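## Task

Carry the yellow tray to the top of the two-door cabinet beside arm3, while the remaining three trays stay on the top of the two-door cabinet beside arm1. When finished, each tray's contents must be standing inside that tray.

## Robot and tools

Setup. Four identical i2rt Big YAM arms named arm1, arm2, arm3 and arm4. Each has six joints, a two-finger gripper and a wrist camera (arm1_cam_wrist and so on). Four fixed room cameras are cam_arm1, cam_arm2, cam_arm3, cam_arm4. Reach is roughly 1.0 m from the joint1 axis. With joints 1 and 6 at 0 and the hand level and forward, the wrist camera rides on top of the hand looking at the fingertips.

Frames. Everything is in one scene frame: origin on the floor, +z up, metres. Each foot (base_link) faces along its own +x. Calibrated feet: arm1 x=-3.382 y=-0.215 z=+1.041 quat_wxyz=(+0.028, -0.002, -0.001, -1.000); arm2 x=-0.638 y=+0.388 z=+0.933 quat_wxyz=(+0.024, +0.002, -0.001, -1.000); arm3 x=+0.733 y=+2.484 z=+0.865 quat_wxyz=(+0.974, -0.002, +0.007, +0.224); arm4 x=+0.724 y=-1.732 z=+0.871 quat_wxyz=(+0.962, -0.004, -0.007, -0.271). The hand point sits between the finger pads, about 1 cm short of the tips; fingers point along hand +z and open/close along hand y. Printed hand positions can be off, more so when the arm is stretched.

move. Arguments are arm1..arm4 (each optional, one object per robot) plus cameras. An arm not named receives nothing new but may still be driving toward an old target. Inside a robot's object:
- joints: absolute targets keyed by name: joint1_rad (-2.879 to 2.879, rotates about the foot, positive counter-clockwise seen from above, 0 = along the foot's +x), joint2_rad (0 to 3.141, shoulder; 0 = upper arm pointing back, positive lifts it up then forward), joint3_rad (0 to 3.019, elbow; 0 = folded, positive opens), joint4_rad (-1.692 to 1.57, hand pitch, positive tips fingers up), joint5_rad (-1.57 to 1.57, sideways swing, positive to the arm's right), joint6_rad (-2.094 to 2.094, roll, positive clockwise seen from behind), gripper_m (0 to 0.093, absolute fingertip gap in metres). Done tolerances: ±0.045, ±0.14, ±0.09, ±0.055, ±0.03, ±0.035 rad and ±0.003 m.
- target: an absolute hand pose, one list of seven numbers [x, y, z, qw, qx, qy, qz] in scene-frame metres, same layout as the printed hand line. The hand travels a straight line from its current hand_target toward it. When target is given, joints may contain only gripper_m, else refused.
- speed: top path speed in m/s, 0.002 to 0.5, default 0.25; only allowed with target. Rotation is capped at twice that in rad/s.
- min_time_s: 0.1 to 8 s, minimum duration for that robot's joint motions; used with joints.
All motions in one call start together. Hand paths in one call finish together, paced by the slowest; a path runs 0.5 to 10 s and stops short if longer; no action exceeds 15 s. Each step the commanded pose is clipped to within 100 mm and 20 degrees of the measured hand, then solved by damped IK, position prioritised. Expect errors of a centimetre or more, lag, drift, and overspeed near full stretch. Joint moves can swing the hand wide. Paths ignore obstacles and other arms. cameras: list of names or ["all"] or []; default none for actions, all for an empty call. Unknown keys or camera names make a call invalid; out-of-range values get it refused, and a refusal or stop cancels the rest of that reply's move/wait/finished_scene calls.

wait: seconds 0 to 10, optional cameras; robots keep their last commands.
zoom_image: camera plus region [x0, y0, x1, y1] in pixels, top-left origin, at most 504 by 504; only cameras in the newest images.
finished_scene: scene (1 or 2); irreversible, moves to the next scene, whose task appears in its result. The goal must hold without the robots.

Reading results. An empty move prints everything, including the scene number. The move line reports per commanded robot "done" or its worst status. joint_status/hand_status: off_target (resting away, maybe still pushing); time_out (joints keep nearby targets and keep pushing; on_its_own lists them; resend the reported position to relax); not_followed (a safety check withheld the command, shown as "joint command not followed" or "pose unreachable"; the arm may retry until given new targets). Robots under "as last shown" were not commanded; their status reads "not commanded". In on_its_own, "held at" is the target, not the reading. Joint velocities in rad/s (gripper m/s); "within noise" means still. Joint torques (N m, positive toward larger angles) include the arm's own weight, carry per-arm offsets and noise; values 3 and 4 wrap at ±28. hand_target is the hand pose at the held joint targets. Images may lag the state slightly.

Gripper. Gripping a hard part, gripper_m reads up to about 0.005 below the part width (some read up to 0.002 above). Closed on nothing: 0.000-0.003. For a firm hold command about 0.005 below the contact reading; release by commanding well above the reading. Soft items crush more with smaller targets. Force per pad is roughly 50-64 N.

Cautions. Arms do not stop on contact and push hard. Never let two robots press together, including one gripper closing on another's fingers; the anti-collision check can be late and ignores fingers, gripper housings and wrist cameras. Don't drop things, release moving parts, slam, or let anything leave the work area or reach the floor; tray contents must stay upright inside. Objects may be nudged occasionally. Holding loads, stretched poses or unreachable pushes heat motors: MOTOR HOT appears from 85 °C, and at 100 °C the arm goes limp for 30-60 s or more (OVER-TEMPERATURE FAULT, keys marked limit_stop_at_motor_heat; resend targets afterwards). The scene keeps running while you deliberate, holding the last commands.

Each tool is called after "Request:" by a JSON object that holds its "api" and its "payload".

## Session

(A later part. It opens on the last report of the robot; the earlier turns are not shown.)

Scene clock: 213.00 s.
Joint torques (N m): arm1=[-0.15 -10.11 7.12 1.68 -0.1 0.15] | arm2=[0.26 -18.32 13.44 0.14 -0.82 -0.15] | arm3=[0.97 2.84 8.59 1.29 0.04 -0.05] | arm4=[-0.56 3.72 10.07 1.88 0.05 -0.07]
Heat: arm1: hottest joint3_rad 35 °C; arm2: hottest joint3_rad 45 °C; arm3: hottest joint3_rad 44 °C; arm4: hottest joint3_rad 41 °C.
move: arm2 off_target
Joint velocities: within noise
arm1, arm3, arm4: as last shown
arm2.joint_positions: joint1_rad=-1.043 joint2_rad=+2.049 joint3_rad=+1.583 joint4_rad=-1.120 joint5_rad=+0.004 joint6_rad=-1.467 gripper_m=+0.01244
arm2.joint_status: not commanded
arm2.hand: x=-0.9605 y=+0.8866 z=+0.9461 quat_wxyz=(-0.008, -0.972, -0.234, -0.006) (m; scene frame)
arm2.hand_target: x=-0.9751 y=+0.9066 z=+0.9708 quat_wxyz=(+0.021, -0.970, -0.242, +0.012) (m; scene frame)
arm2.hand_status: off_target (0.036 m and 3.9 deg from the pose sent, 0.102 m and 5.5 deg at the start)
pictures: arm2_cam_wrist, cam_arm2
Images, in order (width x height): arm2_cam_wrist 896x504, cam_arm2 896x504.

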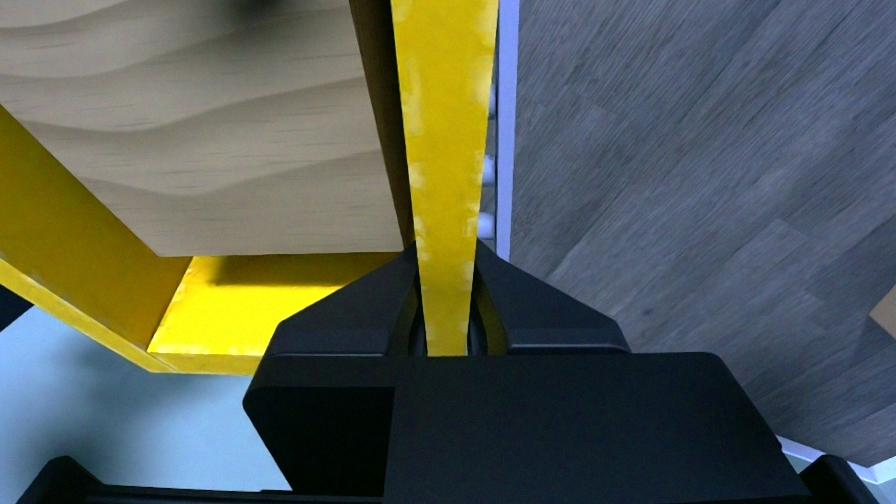

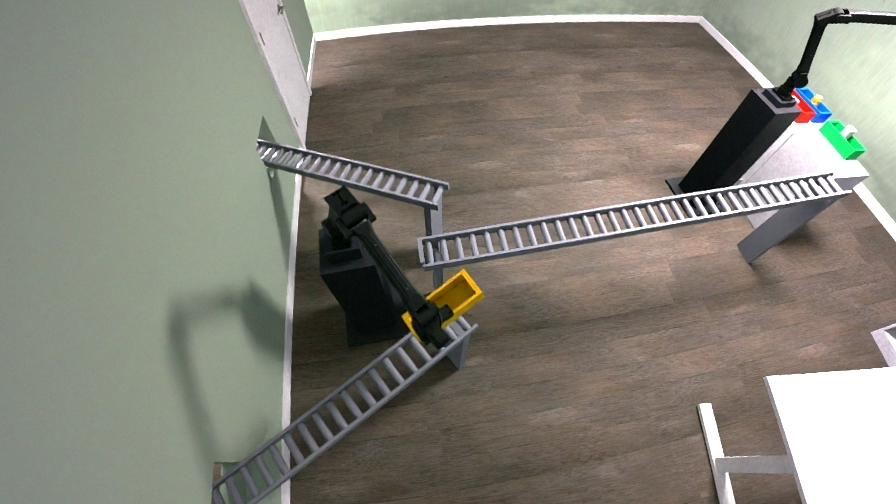

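Request:
{"api": "move", "payload": {"arm2": {"target":[-0.982,0.928,0.915,-0.02,0.970,0.242,-0.012],"speed":0.12}, "cameras": ["arm2_cam_wrist","cam_arm2"]}}

Request:
{"api": "zoom_image", "payload": {"camera": "cam_arm2", "region": [370, 230, 530, 400]}}

Scene clock: 218.10 s.
Joint torques (N m): arm1=[-0.38 -9.93 7.08 1.66 -0.1 0.14] | arm2=[0.03 -20.95 12.67 0.34 -0.77 -0.13] | arm3=[0.97 2.96 8.72 1.28 0.05 -0.03] | arm4=[-0.62 3.37 9.99 1.92 0.08 -0.06]
Heat: arm1: hottest joint3_rad 35 °C; arm2: hottest joint3_rad 45 °C; arm3: hottest joint3_rad 44 °C; arm4: hottest joint3_rad 41 °C.
move: arm2 off_target
Joint velocities: within noise
arm1.joint_positions: joint1_rad=-0.609 joint2_rad=+1.200 joint3_rad=+1.504 joint4_rad=-1.313 joint5_rad=+0.002 joint6_rad=-0.011 gripper_m=+0.03489
arm1.joint_status: not commanded
arm1.hand: x=-3.7582 y=+0.0203 z=+1.4545 quat_wxyz=(+0.076, -0.925, +0.258, +0.268) (m; scene frame)
arm1.hand_target: x=-3.7627 y=+0.0179 z=+1.4540 quat_wxyz=(+0.074, -0.924, +0.258, +0.273) (m; scene frame)
arm1.hand_status: not commanded
arm2.joint_positions: joint1_rad=-1.047 joint2_rad=+2.171 joint3_rad=+1.620 joint4_rad=-1.046 joint5_rad=+0.004 joint6_rad=-1.476 gripper_m=+0.01244
arm2.joint_status: not commanded
arm2.hand: x=-0.9679 y=+0.9019 z=+0.8873 quat_wxyz=(-0.013, -0.971, -0.237, -0.007) (m; scene frame)
arm2.hand_target: x=-0.9809 y=+0.9265 z=+0.9161 quat_wxyz=(+0.021, -0.970, -0.242, +0.012) (m; scene frame)
arm2.hand_status: off_target (0.041 m and 4.4 deg from the pose sent, 0.056 m and 3.9 deg at the start)
arm3.joint_positions: joint1_rad=+0.862 joint2_rad=+0.642 joint3_rad=+1.412 joint4_rad=-1.560 joint5_rad=+0.220 joint6_rad=+0.359 gripper_m=+0.09396
arm3.joint_status: not commanded
arm3.hand: x=+0.8287 y=+2.6760 z=+1.3667 quat_wxyz=(-0.322, +0.386, -0.838, -0.213) (m; scene frame)
arm3.hand_target: x=+0.8285 y=+2.6750 z=+1.3781 quat_wxyz=(-0.330, +0.382, -0.834, -0.223) (m; scene frame)
arm3.hand_status: not commanded
arm4.joint_positions: joint1_rad=+0.611 joint2_rad=+0.619 joint3_rad=+1.338 joint4_rad=-1.545 joint5_rad=+0.202 joint6_rad=+0.301 gripper_m=+0.09396
arm4.joint_status: not commanded
arm4.hand: x=+0.9262 y=-1.7486 z=+1.3507 quat_wxyz=(-0.379, -0.145, -0.914, +0.032) (m; scene frame)
arm4.hand_target: x=+0.9249 y=-1.7486 z=+1.3599 quat_wxyz=(-0.389, -0.145, -0.909, +0.029) (m; scene frame)
arm4.hand_status: not commanded
pictures: arm2_cam_wrist, cam_arm2
Images, in order (width x height): arm2_cam_wrist 896x504, cam_arm2 896x504.

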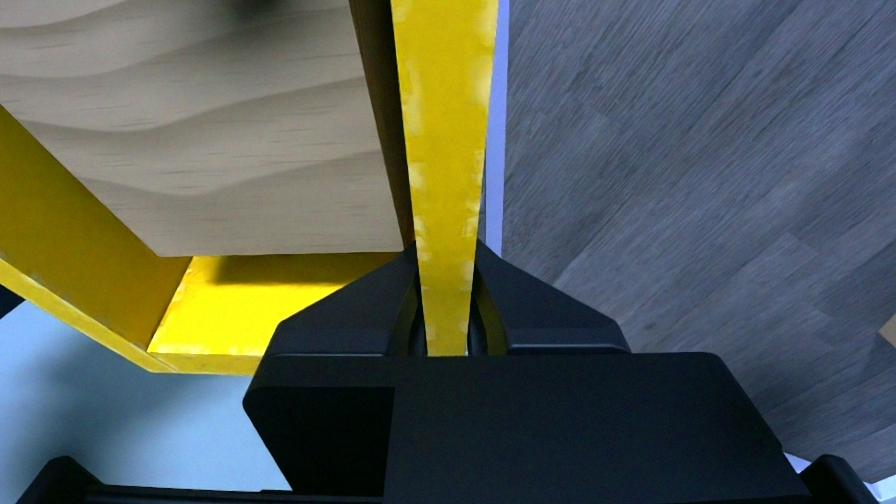

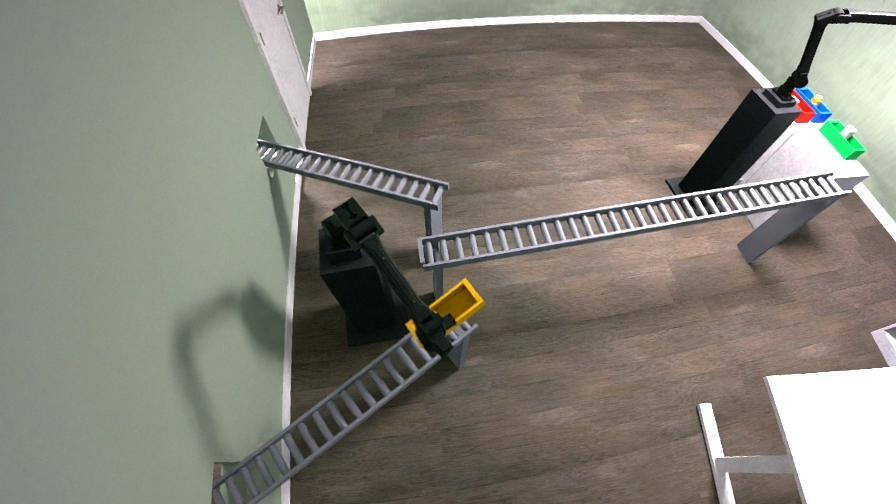

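Scaled by 2.965 from the camera's 896x504 image, which has a finer 1280x720 frame.

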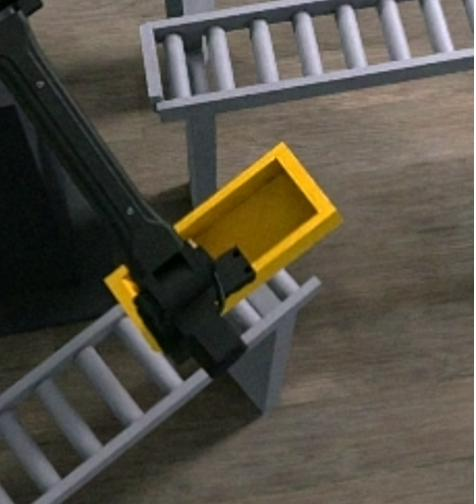

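Request:
{"api": "move", "payload": {"arm2": {"target":[-0.948,0.95,0.872,-0.03,0.970,0.242,-0.018],"speed":0.1}, "cameras": ["arm2_cam_wrist","cam_arm2"]}}

Request:
{"api": "zoom_image", "payload": {"camera": "cam_arm2", "region": [370, 230, 530, 400]}}

Scene clock: 225.07 s.
Joint torques (N m): arm1=[-0.26 -9.82 7.04 1.63 -0.1 0.16] | arm2=[0.26 -20.42 9.48 0.42 -0.81 -0.11] | arm3=[1.08 2.96 8.68 1.24 0.06 -0.04] | arm4=[-1.08 3.19 10.14 1.98 0 -0.09]
Heat: arm1: hottest joint3_rad 35 °C; arm2: hottest joint3_rad 46 °C; arm3: hottest joint3_rad 44 °C; arm4: hottest joint3_rad 41 °C.
move: arm2 off_target
Joint velocities: within noise
arm1, arm3, arm4: as last shown
arm2.joint_positions: joint1_rad=-1.120 joint2_rad=+2.220 joint3_rad=+1.620 joint4_rad=-0.939 joint5_rad=-0.007 joint6_rad=-1.544 gripper_m=+0.01244
arm2.joint_status: not commanded
arm2.hand: x=-0.9390 y=+0.9390 z=+0.8580 quat_wxyz=(+0.013, -0.972, -0.234, +0.006) (m; scene frame)
arm2.hand_target: x=-0.9476 y=+0.9497 z=+0.8723 quat_wxyz=(+0.030, -0.970, -0.242, +0.018) (m; scene frame)
arm2.hand_status: off_target (0.020 m and 2.6 deg from the pose sent, 0.054 m and 5.7 deg at the start)
pictures: arm2_cam_wrist, cam_arm2
Images, in order (width x height): arm2_cam_wrist 896x504, cam_arm2 896x504.

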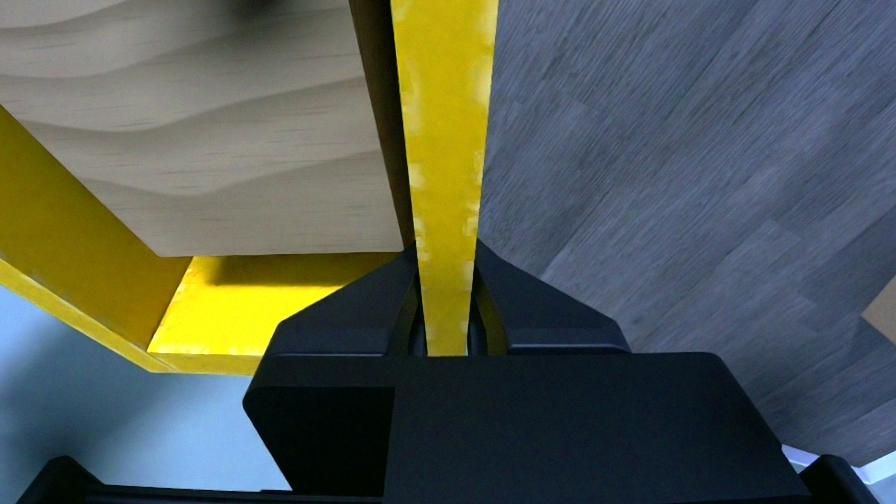

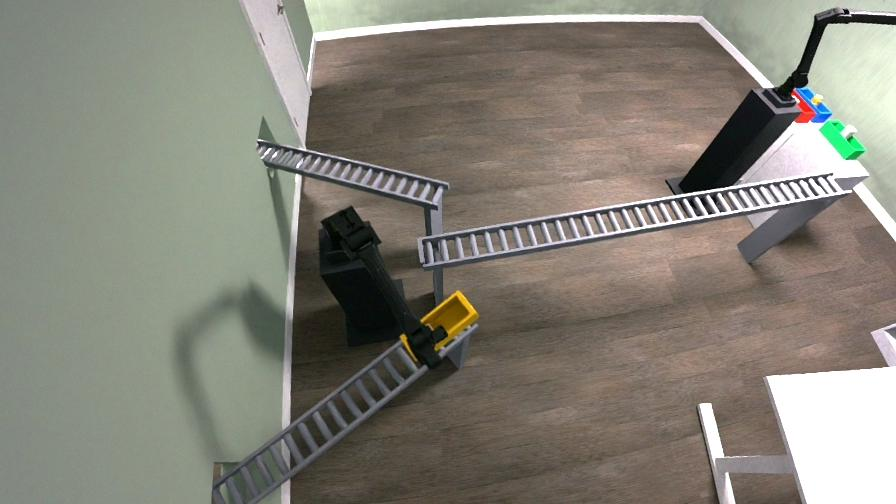

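Scaled by 2.965 from the camera's 896x504 image, which has a finer 1280x720 frame.

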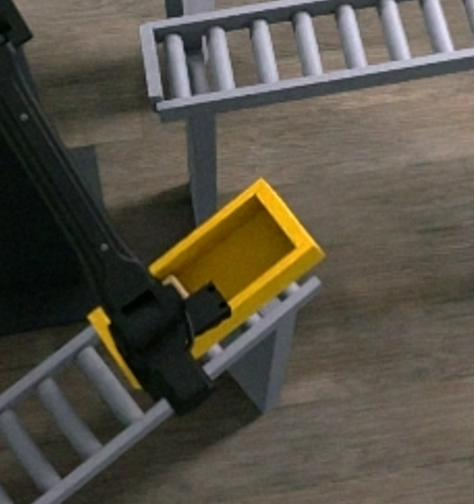

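Request:
{"api": "move", "payload": {"arm2": {"target":[-0.945,0.938,0.855,-0.02,0.9636,0.267,-0.012],"speed":0.1}, "cameras": ["arm2_cam_wrist","cam_arm2"]}}

Request:
{"api": "zoom_image", "payload": {"camera": "cam_arm2", "region": [370, 260, 510, 400]}}

Scene clock: 231.63 s.
Joint torques (N m): arm1=[-0.09 -9.99 7.05 1.68 -0.09 0.15] | arm2=[1.03 -19.9 8.53 0.47 -0.59 -0.09] | arm3=[1.26 3.19 8.58 1.32 0.05 -0.05] | arm4=[-1.49 3.14 10.04 2.04 0.04 -0.08]
Heat: arm1: hottest joint3_rad 35 °C; arm2: hottest joint3_rad 46 °C; arm3: hottest joint3_rad 45 °C; arm4: hottest joint3_rad 41 °C.
move: arm2 off_target
Joint velocities: within noise
arm1, arm3, arm4: as last shown
arm2.joint_positions: joint1_rad=-1.120 joint2_rad=+2.225 joint3_rad=+1.599 joint4_rad=-0.917 joint5_rad=-0.006 joint6_rad=-1.589 gripper_m=+0.01244
arm2.joint_status: not commanded
arm2.hand: x=-0.9362 y=+0.9341 z=+0.8481 quat_wxyz=(+0.011, -0.967, -0.256, +0.005) (m; scene frame)
arm2.hand_target: x=-0.9448 y=+0.9379 z=+0.8550 quat_wxyz=(+0.020, -0.963, -0.267, +0.012) (m; scene frame)
arm2.hand_status: off_target (0.012 m and 1.9 deg from the pose sent, 0.007 m and 4.0 deg at the start)
pictures: arm2_cam_wrist, cam_arm2
Images, in order (width x height): arm2_cam_wrist 896x504, cam_arm2 896x504.

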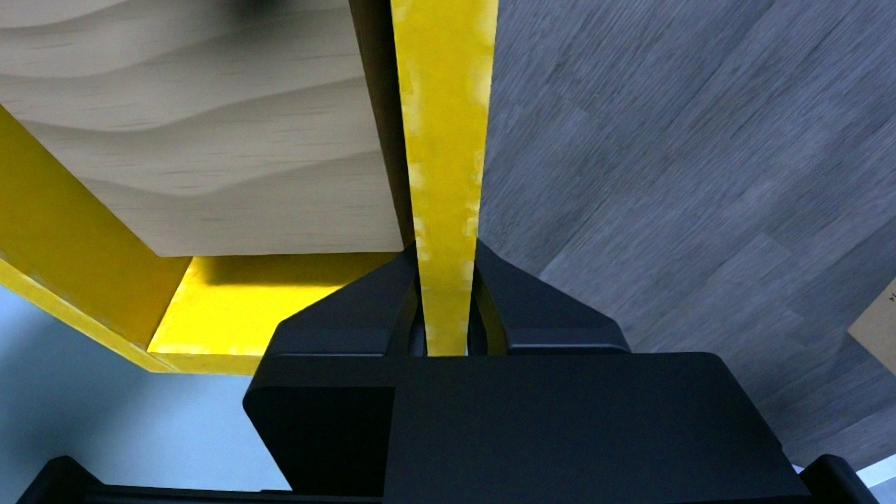

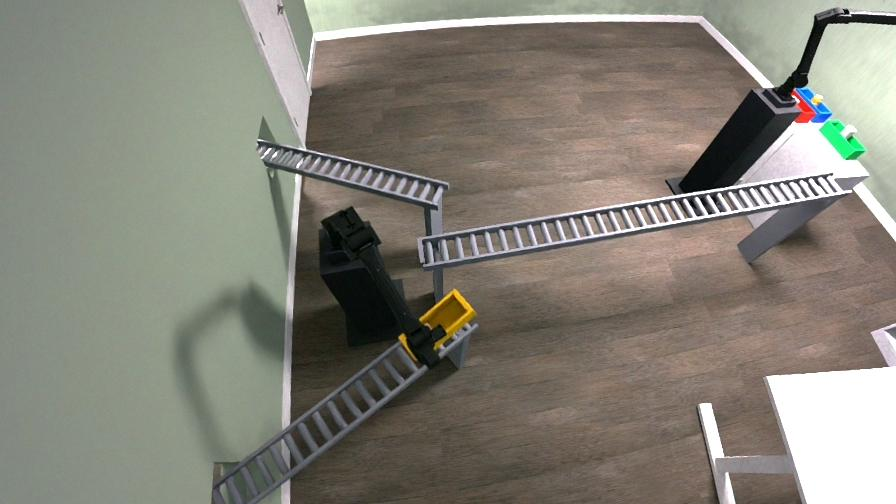

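Scaled by 3.600 from the camera's 896x504 image, which has a finer 1280x720 frame.

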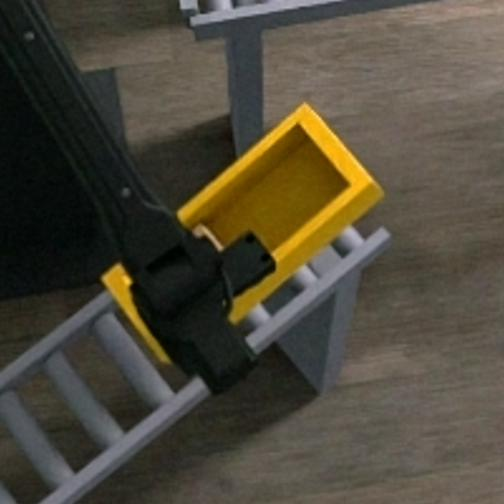

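Request:
{"api": "move", "payload": {"arm2": {"target":[-0.955,0.957,0.866,-0.02,0.9636,0.267,-0.012],"speed":0.08}}}

Request:
{"api": "move", "payload": {"arm2": {"target":[-0.955,0.957,0.84,-0.02,0.9636,0.267,-0.012],"speed":0.08}, "cameras": ["arm2_cam_wrist","cam_arm2"]}}

Request:
{"api": "zoom_image", "payload": {"camera": "cam_arm2", "region": [370, 260, 510, 400]}}

Scene clock: 237.47 s.
Joint torques (N m): arm1=[-0.21 -9.88 7.09 1.7 -0.08 0.16] | arm2=[0.62 -20.31 12.33 -0.43 -0.59 -0.1] | arm3=[1.03 2.96 8.7 1.22 0.05 -0.05] | arm4=[-1.08 3.08 9.96 2.02 0.09 -0.08]
Heat: arm1: hottest joint3_rad 35 °C; arm2: hottest joint3_rad 45 °C; arm3: hottest joint3_rad 45 °C; arm4: hottest joint3_rad 41 °C.
move: arm2 off_target
Joint velocities: within noise
arm1, arm3, arm4: as last shown
arm2.joint_positions: joint1_rad=-1.120 joint2_rad=+2.252 joint3_rad=+1.648 joint4_rad=-0.957 joint5_rad=-0.006 joint6_rad=-1.590 gripper_m=+0.01244
arm2.joint_status: not commanded
arm2.hand: x=-0.9396 y=+0.9405 z=+0.8472 quat_wxyz=(+0.003, -0.967, -0.256, +0.003) (m; scene frame)
arm2.hand_target: x=-0.9544 y=+0.9561 z=+0.8665 quat_wxyz=(+0.020, -0.963, -0.267, +0.012) (m; scene frame)
arm2.hand_status: off_target (0.029 m and 2.6 deg from the pose sent, 0.035 m and 1.9 deg at the start)
pictures: none

Scene clock: 238.53 s.
Joint torques (N m): arm1=[-0.03 -9.88 7.12 1.69 -0.08 0.15] | arm2=[1.08 -20.78 11.43 0.32 -0.59 -0.11] | arm3=[1.08 2.84 8.59 1.31 0.05 -0.05] | arm4=[-1.14 3.37 9.99 1.99 0.04 -0.09]
Heat: arm1: hottest joint3_rad 35 °C; arm2: hottest joint3_rad 45 °C; arm3: hottest joint3_rad 45 °C; arm4: hottest joint3_rad 41 °C.
move: arm2 off_target
Joint velocities: within noise
arm1, arm3, arm4: as last shown
arm2.joint_positions: joint1_rad=-1.120 joint2_rad=+2.297 joint3_rad=+1.648 joint4_rad=-0.933 joint5_rad=-0.006 joint6_rad=-1.590 gripper_m=+0.01244
arm2.joint_status: not commanded
arm2.hand: x=-0.9375 y=+0.9366 z=+0.8197 quat_wxyz=(-0.008, -0.967, -0.256, +0.000) (m; scene frame)
arm2.hand_target: x=-0.9543 y=+0.9559 z=+0.8408 quat_wxyz=(+0.020, -0.963, -0.267, +0.012) (m; scene frame)
arm2.hand_status: off_target (0.034 m and 3.7 deg from the pose sent, 0.024 m and 2.6 deg at the start)
pictures: arm2_cam_wrist, cam_arm2
Images, in order (width x height): arm2_cam_wrist 896x504, cam_arm2 896x504.

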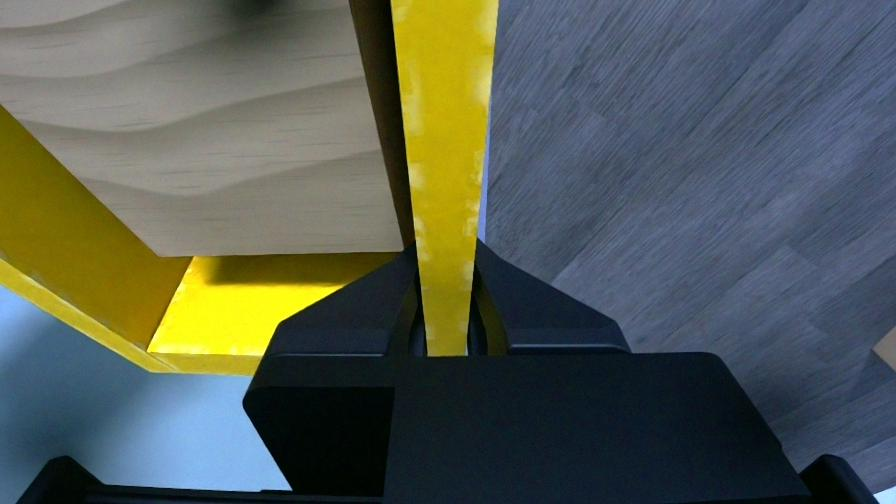

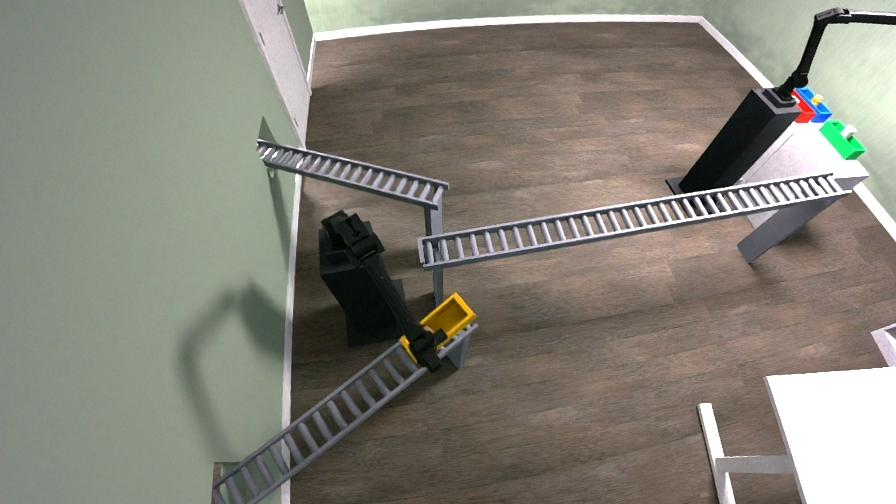

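Scaled by 3.600 from the camera's 896x504 image, which has a finer 1280x720 frame.

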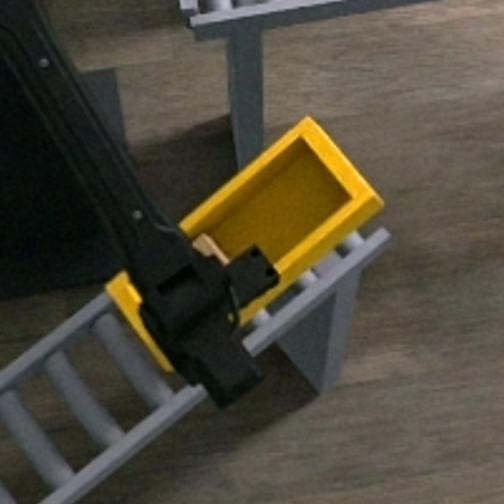

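Request:
{"api": "move", "payload": {"arm2": {"target":[-0.955,0.957,0.812,-0.025,0.9636,0.267,-0.012],"speed":0.08}, "cameras": ["arm2_cam_wrist","cam_arm2"]}}

Request:
{"api": "zoom_image", "payload": {"camera": "cam_arm2", "region": [370, 260, 510, 400]}}

Scene clock: 242.73 s.
Joint torques (N m): arm1=[-0.21 -10.17 7.1 1.62 -0.09 0.15] | arm2=[0.97 -21.07 10.19 0.44 -0.57 -0.1] | arm3=[1.03 2.9 8.64 1.25 0.04 -0.04] | arm4=[-1.03 3.19 10.04 1.95 0.04 -0.11]
Heat: arm1: hottest joint3_rad 35 °C; arm2: hottest joint3_rad 46 °C; arm3: hottest joint3_rad 45 °C; arm4: hottest joint3_rad 42 °C.
move: arm2 off_target
Joint velocities: within noise
arm1, arm3, arm4: as last shown
arm2.joint_positions: joint1_rad=-1.120 joint2_rad=+2.338 joint3_rad=+1.648 joint4_rad=-0.872 joint5_rad=-0.004 joint6_rad=-1.590 gripper_m=+0.01244
arm2.joint_status: not commanded
arm2.hand: x=-0.9393 y=+0.9408 z=+0.7947 quat_wxyz=(+0.002, -0.967, -0.256, +0.002) (m; scene frame)
arm2.hand_target: x=-0.9546 y=+0.9563 z=+0.8125 quat_wxyz=(+0.025, -0.963, -0.267, +0.012) (m; scene frame)
arm2.hand_status: off_target (0.028 m and 3.2 deg from the pose sent, 0.028 m and 4.2 deg at the start)
pictures: arm2_cam_wrist, cam_arm2
Images, in order (width x height): arm2_cam_wrist 896x504, cam_arm2 896x504.

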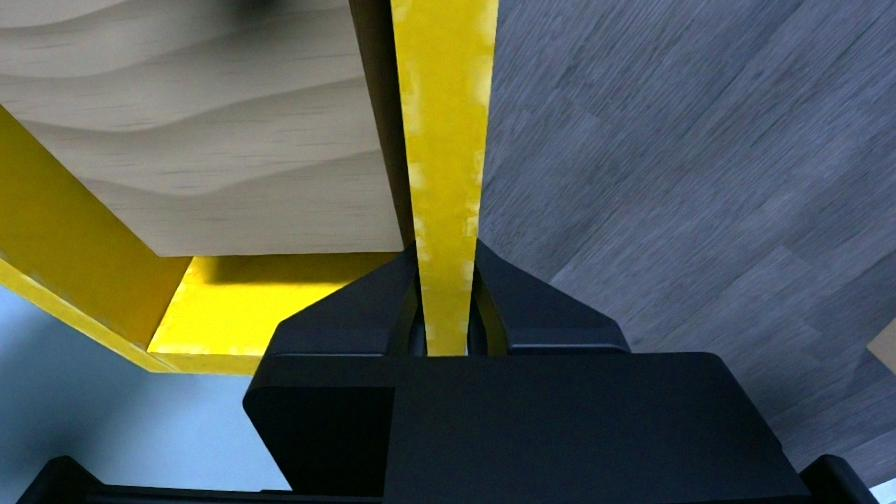

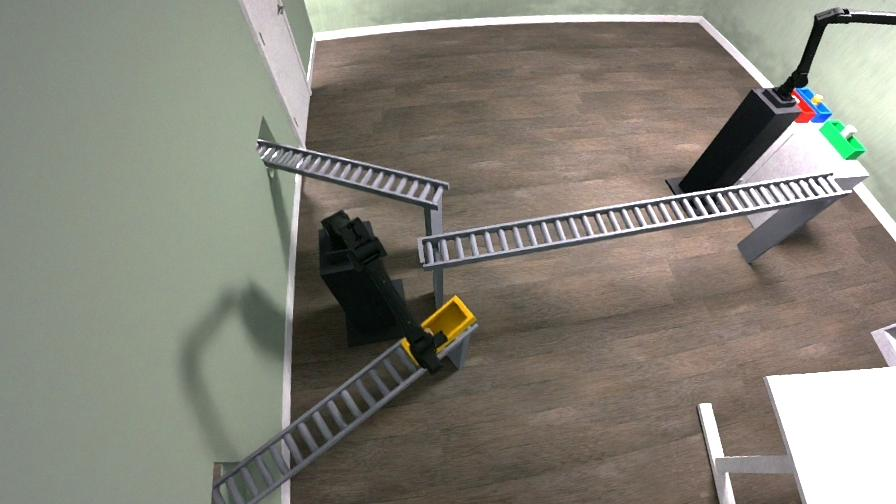

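Scaled by 3.600 from the camera's 896x504 image, which has a finer 1280x720 frame.

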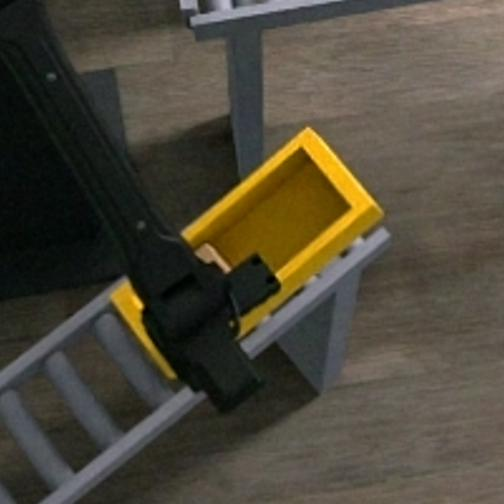

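Request:
{"api": "move", "payload": {"arm2": {"target":[-0.955,0.954,0.785,-0.025,0.9636,0.267,-0.012],"speed":0.06}, "cameras": ["arm2_cam_wrist","cam_arm2"]}}

Request:
{"api": "zoom_image", "payload": {"camera": "cam_arm2", "region": [370, 260, 510, 400]}}

Scene clock: 246.50 s.
Joint torques (N m): arm1=[-0.09 -9.99 7.06 1.66 -0.07 0.15] | arm2=[1.49 -21.07 9.35 0.47 -0.58 -0.06] | arm3=[1.2 2.67 8.68 1.25 0.05 -0.02] | arm4=[-0.91 3.55 10 1.94 0.04 -0.08]
Heat: arm1: hottest joint3_rad 35 °C; arm2: hottest joint3_rad 46 °C; arm3: hottest joint3_rad 45 °C; arm4: hottest joint3_rad 42 °C.
move: arm2 off_target
Joint velocities: within noise
arm1, arm3, arm4: as last shown
arm2.joint_positions: joint1_rad=-1.120 joint2_rad=+2.378 joint3_rad=+1.648 joint4_rad=-0.824 joint5_rad=-0.004 joint6_rad=-1.590 gripper_m=+0.01244
arm2.joint_status: not commanded
arm2.hand: x=-0.9397 y=+0.9412 z=+0.7704 quat_wxyz=(+0.006, -0.967, -0.256, +0.003) (m; scene frame)
arm2.hand_target: x=-0.9548 y=+0.9535 z=+0.7855 quat_wxyz=(+0.025, -0.963, -0.267, +0.012) (m; scene frame)
arm2.hand_status: off_target (0.025 m and 2.8 deg from the pose sent, 0.023 m and 3.2 deg at the start)
pictures: arm2_cam_wrist, cam_arm2
Images, in order (width x height): arm2_cam_wrist 896x504, cam_arm2 896x504.

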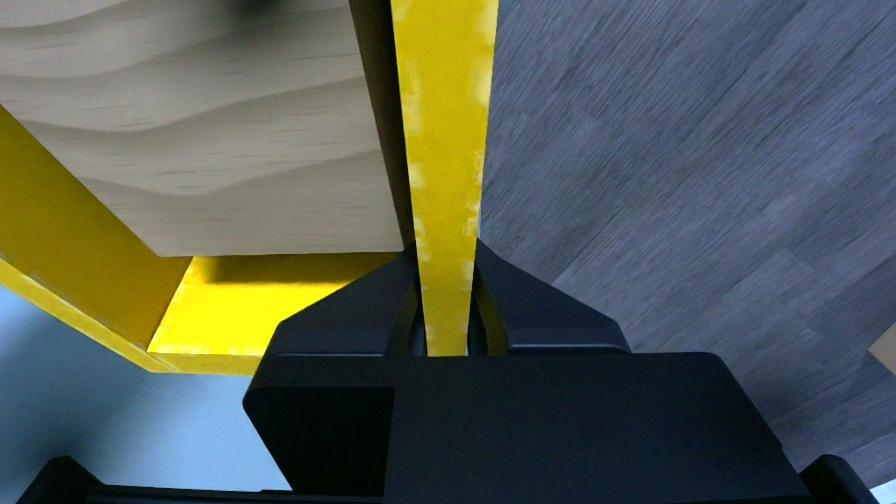

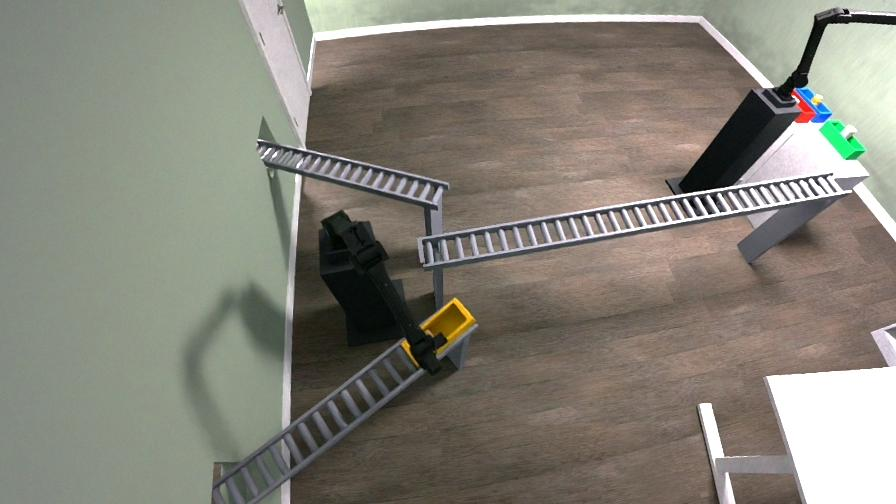

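Scaled by 3.600 from the camera's 896x504 image, which has a finer 1280x720 frame.

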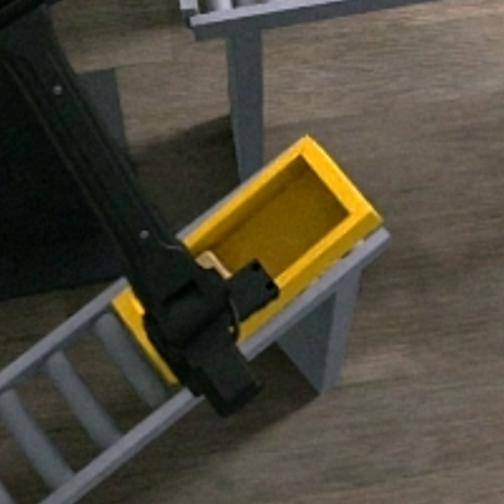

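Request:
{"api": "move", "payload": {"arm2": {"target":[-0.955,0.954,0.755,-0.025,0.9636,0.267,-0.012],"speed":0.06}, "cameras": ["arm2_cam_wrist","cam_arm2"]}}

Request:
{"api": "zoom_image", "payload": {"camera": "cam_arm2", "region": [370, 260, 510, 400]}}

Scene clock: 249.73 s.
Joint torques (N m): arm1=[0.03 -9.93 7.13 1.69 -0.1 0.16] | arm2=[1.2 -18.49 9.95 0.92 -0.68 -0.07] | arm3=[1.32 2.96 8.58 1.32 0.05 -0.03] | arm4=[-1.03 2.55 10.11 1.92 0.07 -0.08]
Heat: arm1: hottest joint3_rad 35 °C; arm2: hottest joint3_rad 46 °C; arm3: hottest joint3_rad 45 °C; arm4: hottest joint3_rad 42 °C.
move: arm2 off_target
Joint velocities: within noise
arm1, arm3, arm4: as last shown
arm2.joint_positions: joint1_rad=-1.119 joint2_rad=+2.393 joint3_rad=+1.649 joint4_rad=-0.793 joint5_rad=-0.002 joint6_rad=-1.592 gripper_m=+0.01244
arm2.joint_status: not commanded
arm2.hand: x=-0.9418 y=+0.9443 z=+0.7617 quat_wxyz=(+0.014, -0.966, -0.258, +0.004) (m; scene frame)
arm2.hand_target: x=-0.9547 y=+0.9533 z=+0.7555 quat_wxyz=(+0.025, -0.963, -0.267, +0.012) (m; scene frame)
arm2.hand_status: off_target (0.018 m and 1.9 deg from the pose sent, 0.025 m and 2.8 deg at the start)
pictures: arm2_cam_wrist, cam_arm2
Images, in order (width x height): arm2_cam_wrist 896x504, cam_arm2 896x504.

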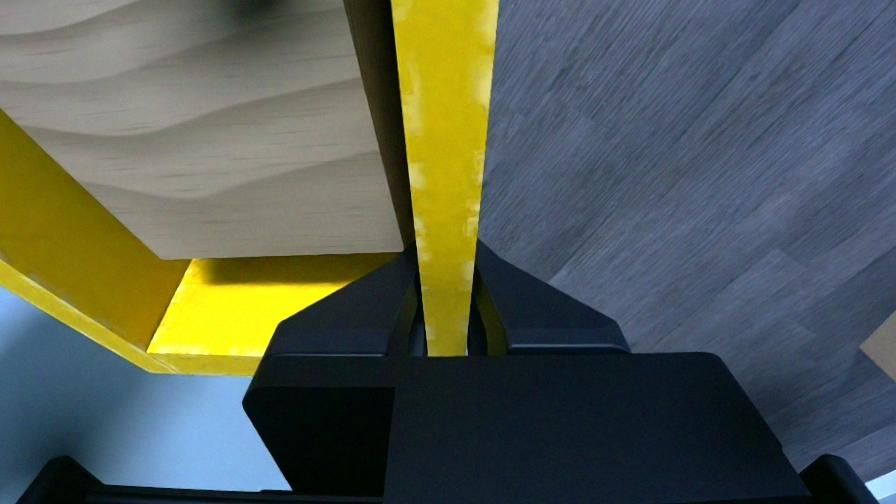

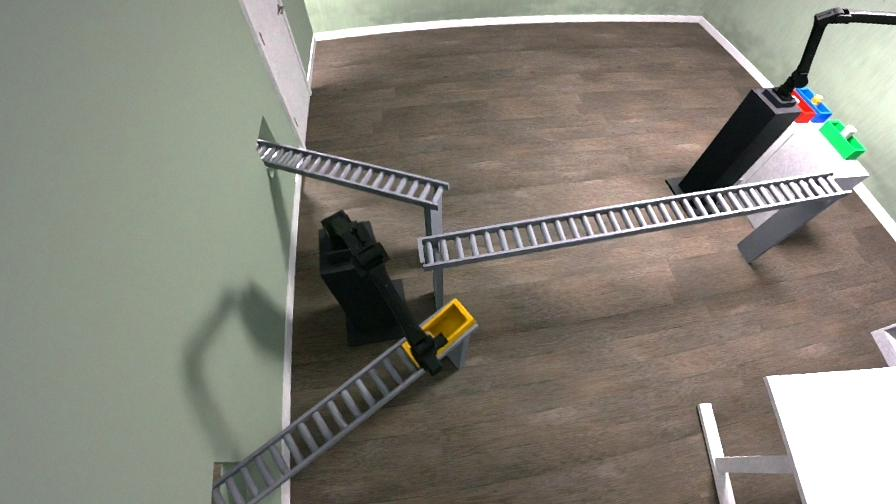

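Scaled by 3.600 from the camera's 896x504 image, which has a finer 1280x720 frame.

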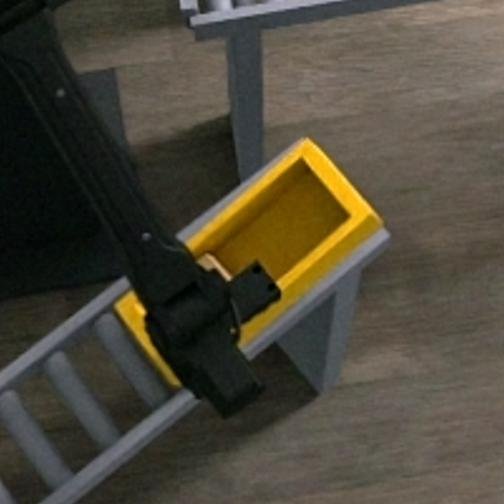

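Request:
{"api": "move", "payload": {"arm2": {"joints":{"gripper_m":0.03}}}}

Request:
{"api": "move", "payload": {"arm2": {"target":[-0.945,0.945,0.95,0,0.9636,0.267,0],"speed":0.2}, "cameras": ["arm2_cam_wrist","cam_arm2"]}}

Request:
{"api": "zoom_image", "payload": {"camera": "cam_arm2", "region": [200, 260, 510, 504]}}

Scene clock: 256.43 s.
Joint torques (N m): arm1=[-0.26 -9.82 7.06 1.65 -0.08 0.15] | arm2=[0.73 -18.32 9.77 0.81 -0.19 -0.05] | arm3=[1.26 2.84 8.62 1.26 0.05 -0.02] | arm4=[-0.79 3.19 9.88 1.96 0.05 -0.06]
Heat: arm1: hottest joint3_rad 35 °C; arm2: hottest joint3_rad 45 °C; arm3: hottest joint3_rad 45 °C; arm4: hottest joint3_rad 42 °C.
move: arm2 done
Joint velocities: within noise
arm1.joint_positions: joint1_rad=-0.609 joint2_rad=+1.200 joint3_rad=+1.504 joint4_rad=-1.313 joint5_rad=+0.002 joint6_rad=-0.011 gripper_m=+0.03489
arm1.joint_status: not commanded
arm1.hand: x=-3.7582 y=+0.0203 z=+1.4545 quat_wxyz=(+0.076, -0.925, +0.258, +0.268) (m; scene frame)
arm1.hand_target: x=-3.7627 y=+0.0179 z=+1.4540 quat_wxyz=(+0.074, -0.924, +0.258, +0.273) (m; scene frame)
arm1.hand_status: not commanded
arm2.joint_positions: joint1_rad=-1.115 joint2_rad=+2.395 joint3_rad=+1.651 joint4_rad=-0.789 joint5_rad=-0.013 joint6_rad=-1.592 gripper_m=+0.02988
arm2.joint_status: all done
arm2.hand: x=-0.9463 y=+0.9439 z=+0.7614 quat_wxyz=(+0.015, -0.966, -0.260, +0.009) (m; scene frame)
arm2.hand_target: x=-0.9548 y=+0.9534 z=+0.7556 quat_wxyz=(+0.025, -0.963, -0.267, +0.012) (m; scene frame)
arm2.hand_status: not commanded
arm3.joint_positions: joint1_rad=+0.862 joint2_rad=+0.642 joint3_rad=+1.412 joint4_rad=-1.560 joint5_rad=+0.220 joint6_rad=+0.359 gripper_m=+0.09396
arm3.joint_status: not commanded
arm3.hand: x=+0.8287 y=+2.6760 z=+1.3667 quat_wxyz=(-0.322, +0.386, -0.838, -0.213) (m; scene frame)
arm3.hand_target: x=+0.8285 y=+2.6750 z=+1.3781 quat_wxyz=(-0.330, +0.382, -0.834, -0.223) (m; scene frame)
arm3.hand_status: not commanded
arm4.joint_positions: joint1_rad=+0.611 joint2_rad=+0.619 joint3_rad=+1.338 joint4_rad=-1.545 joint5_rad=+0.202 joint6_rad=+0.301 gripper_m=+0.09396
arm4.joint_status: not commanded
arm4.hand: x=+0.9262 y=-1.7486 z=+1.3507 quat_wxyz=(-0.379, -0.145, -0.914, +0.032) (m; scene frame)
arm4.hand_target: x=+0.9249 y=-1.7486 z=+1.3599 quat_wxyz=(-0.389, -0.145, -0.909, +0.029) (m; scene frame)
arm4.hand_status: not commanded
pictures: none

Scene clock: 258.23 s.
Joint torques (N m): arm1=[0.09 -9.99 7.06 1.65 -0.08 0.15] | arm2=[0.38 -19.31 11.58 -0.2 -0.07 -0.09] | arm3=[1.08 2.9 8.65 1.26 0.04 -0.04] | arm4=[-0.44 2.78 10 1.92 0.06 -0.07]
Heat: arm1: hottest joint3_rad 35 °C; arm2: hottest joint3_rad 45 °C; arm3: hottest joint3_rad 45 °C; arm4: hottest joint3_rad 42 °C.
move: arm2 off_target
Joint velocities: within noise
arm1, arm3, arm4: as last shown
arm2.joint_positions: joint1_rad=-1.115 joint2_rad=+2.134 joint3_rad=+1.706 joint4_rad=-1.163 joint5_rad=-0.004 joint6_rad=-1.592 gripper_m=+0.02994
arm2.joint_status: not commanded
arm2.hand: x=-0.9395 y=+0.9343 z=+0.9383 quat_wxyz=(-0.012, -0.966, -0.260, -0.002) (m; scene frame)
arm2.hand_target: x=-0.9448 y=+0.9445 z=+0.9501 quat_wxyz=(+0.000, -0.964, -0.267, +0.000) (m; scene frame)
arm2.hand_status: off_target (0.017 m and 1.6 deg from the pose sent, 0.189 m and 2.2 deg at the start)
pictures: arm2_cam_wrist, cam_arm2
Images, in order (width x height): arm2_cam_wrist 896x504, cam_arm2 896x504.

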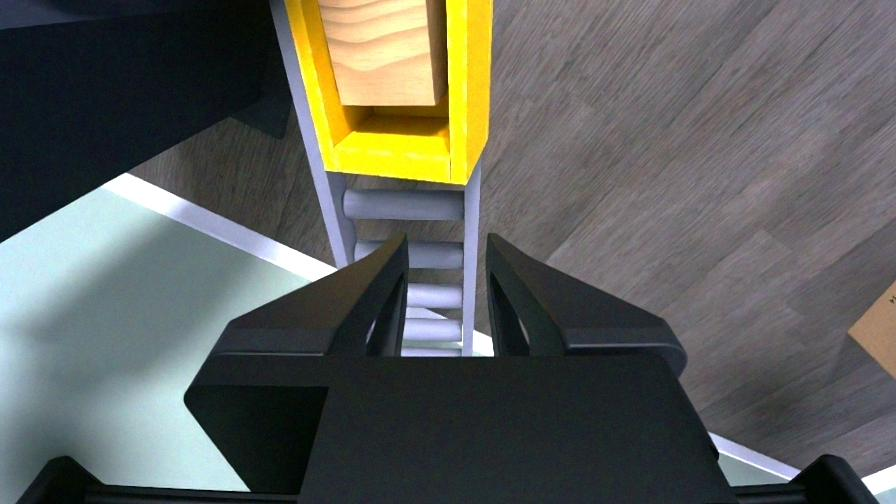

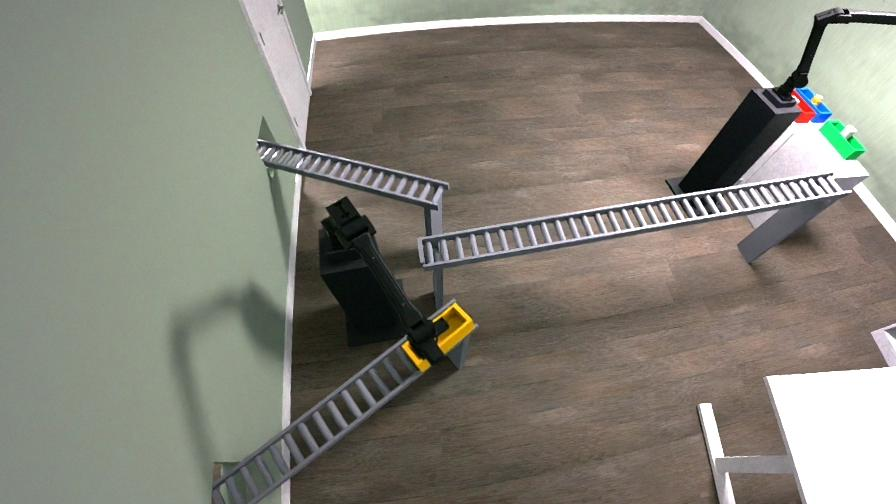

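Scaled by 1.626 from the camera's 896x504 image, which has a finer 1280x720 frame.

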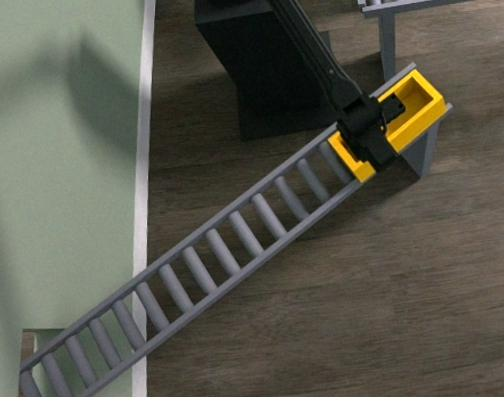

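Request:
{"api": "move", "payload": {"arm2": {"target":[-0.953,0.952,0.757,-0.025,0.9636,0.267,-0.012],"speed":0.15}, "cameras": ["arm2_cam_wrist"]}}

Request:
{"api": "move", "payload": {"arm2": {"joints":{"gripper_m":0.004}}}}

Request:
{"api": "move", "payload": {"arm2": {"target":[-0.945,0.937,0.815,-0.025,0.9636,0.267,-0.012],"speed":0.1}, "cameras": ["arm2_cam_wrist","cam_arm2"]}}

Request:
{"api": "zoom_image", "payload": {"camera": "cam_arm2", "region": [370, 260, 510, 400]}}

Scene clock: 266.43 s.
Joint torques (N m): arm1=[-0.32 -9.82 7.08 1.68 -0.09 0.15] | arm2=[0.85 -17.96 8.42 0.38 -0.26 -0.04] | arm3=[1.03 3.31 8.66 1.25 0.05 -0.05] | arm4=[-0.73 3.43 9.99 1.95 0.02 -0.1]
Heat: arm1: hottest joint3_rad 35 °C; arm2: hottest joint3_rad 44 °C; arm3: hottest joint3_rad 45 °C; arm4: hottest joint3_rad 42 °C.
move: arm2 off_target
Joint velocities: within noise
arm1, arm3, arm4: as last shown
arm2.joint_positions: joint1_rad=-1.115 joint2_rad=+2.378 joint3_rad=+1.658 joint4_rad=-0.774 joint5_rad=-0.012 joint6_rad=-1.593 gripper_m=+0.02994
arm2.joint_status: not commanded
arm2.hand: x=-0.9519 y=+0.9546 z=+0.7744 quat_wxyz=(+0.034, -0.965, -0.260, +0.014) (m; scene frame)
arm2.hand_target: x=-0.9528 y=+0.9514 z=+0.7573 quat_wxyz=(+0.025, -0.963, -0.267, +0.012) (m; scene frame)
arm2.hand_status: off_target (0.018 m and 1.3 deg from the pose sent, 0.183 m and 4.6 deg at the start)
pictures: arm2_cam_wrist
Images, in order (width x height): arm2_cam_wrist 896x504.

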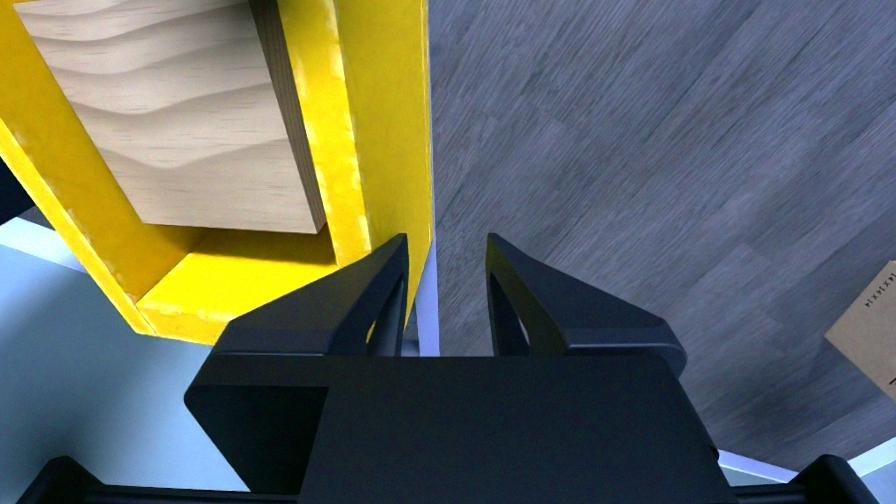

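Scene clock: 267.07 s.
Joint torques (N m): arm1=[-0.09 -9.88 7.04 1.62 -0.09 0.15] | arm2=[0.62 -18.37 8.34 0.4 -0.27 -0.06] | arm3=[0.79 2.96 8.68 1.26 0.06 -0.04] | arm4=[-1.26 3.14 9.99 1.81 0.01 -0.05]
Heat: arm1: hottest joint3_rad 35 °C; arm2: hottest joint3_rad 44 °C; arm3: hottest joint3_rad 45 °C; arm4: hottest joint3_rad 42 °C.
move: arm2 done
Joint velocities: within noise
arm1, arm3, arm4: as last shown
arm2.joint_positions: joint1_rad=-1.115 joint2_rad=+2.385 joint3_rad=+1.658 joint4_rad=-0.774 joint5_rad=-0.012 joint6_rad=-1.593 gripper_m=+0.00414
arm2.joint_status: all done
arm2.hand: x=-0.9509 y=+0.9526 z=+0.7696 quat_wxyz=(+0.030, -0.965, -0.260, +0.013) (m; scene frame)
arm2.hand_target: x=-0.9527 y=+0.9514 z=+0.7572 quat_wxyz=(+0.025, -0.963, -0.267, +0.012) (m; scene frame)
arm2.hand_status: not commanded
pictures: none

Scene clock: 268.53 s.
Joint torques (N m): arm1=[-0.21 -9.7 7.06 1.63 -0.08 0.15] | arm2=[0.67 -19.84 7.15 -0.01 -0.29 -0.05] | arm3=[1.2 2.84 8.64 1.26 0.03 -0.04] | arm4=[-0.15 3.49 9.95 2 0.06 -0.08]
Heat: arm1: hottest joint3_rad 35 °C; arm2: hottest joint3_rad 44 °C; arm3: hottest joint3_rad 45 °C; arm4: hottest joint3_rad 42 °C.
move: arm2 done
Joint velocities: within noise
arm1, arm3, arm4: as last shown
arm2.joint_positions: joint1_rad=-1.115 joint2_rad=+2.280 joint3_rad=+1.593 joint4_rad=-0.815 joint5_rad=-0.012 joint6_rad=-1.593 gripper_m=+0.00408
arm2.joint_status: not commanded
arm2.hand: x=-0.9444 y=+0.9408 z=+0.8144 quat_wxyz=(+0.031, -0.965, -0.260, +0.013) (m; scene frame)
arm2.hand_target: x=-0.9450 y=+0.9369 z=+0.8148 quat_wxyz=(+0.025, -0.963, -0.267, +0.012) (m; scene frame)
arm2.hand_status: done (0.004 m and 1.0 deg from the pose sent, 0.048 m and 1.0 deg at the start)
pictures: arm2_cam_wrist, cam_arm2
Images, in order (width x height): arm2_cam_wrist 896x504, cam_arm2 896x504.

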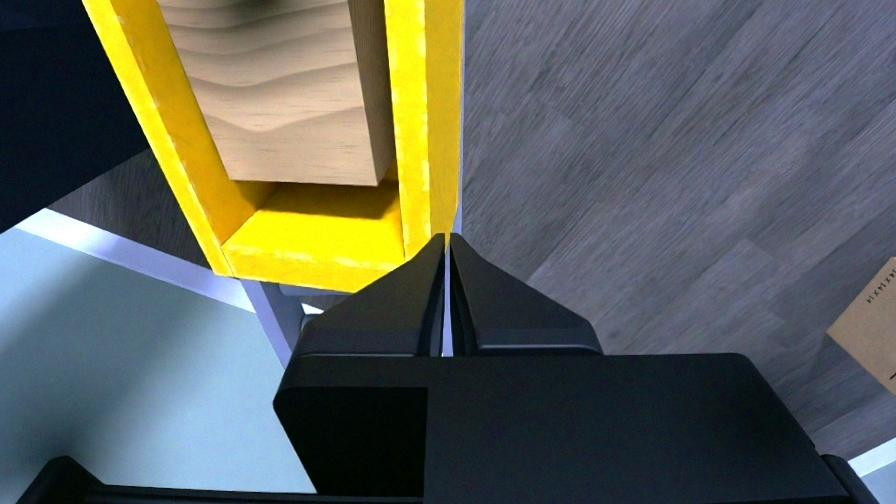

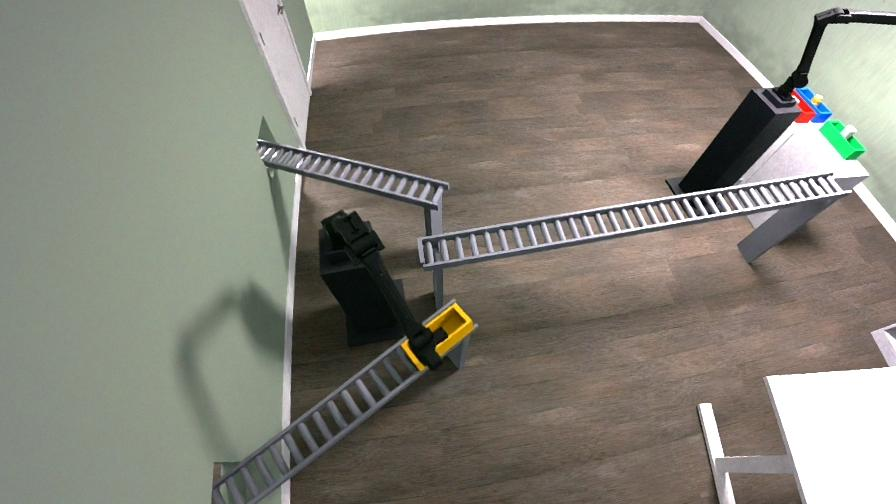

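Scaled by 3.600 from the camera's 896x504 image, which has a finer 1280x720 frame.

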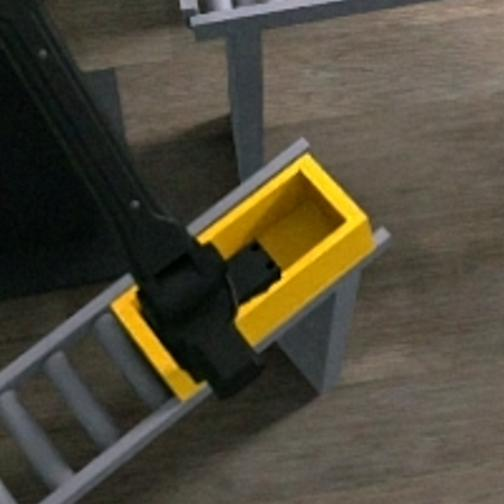

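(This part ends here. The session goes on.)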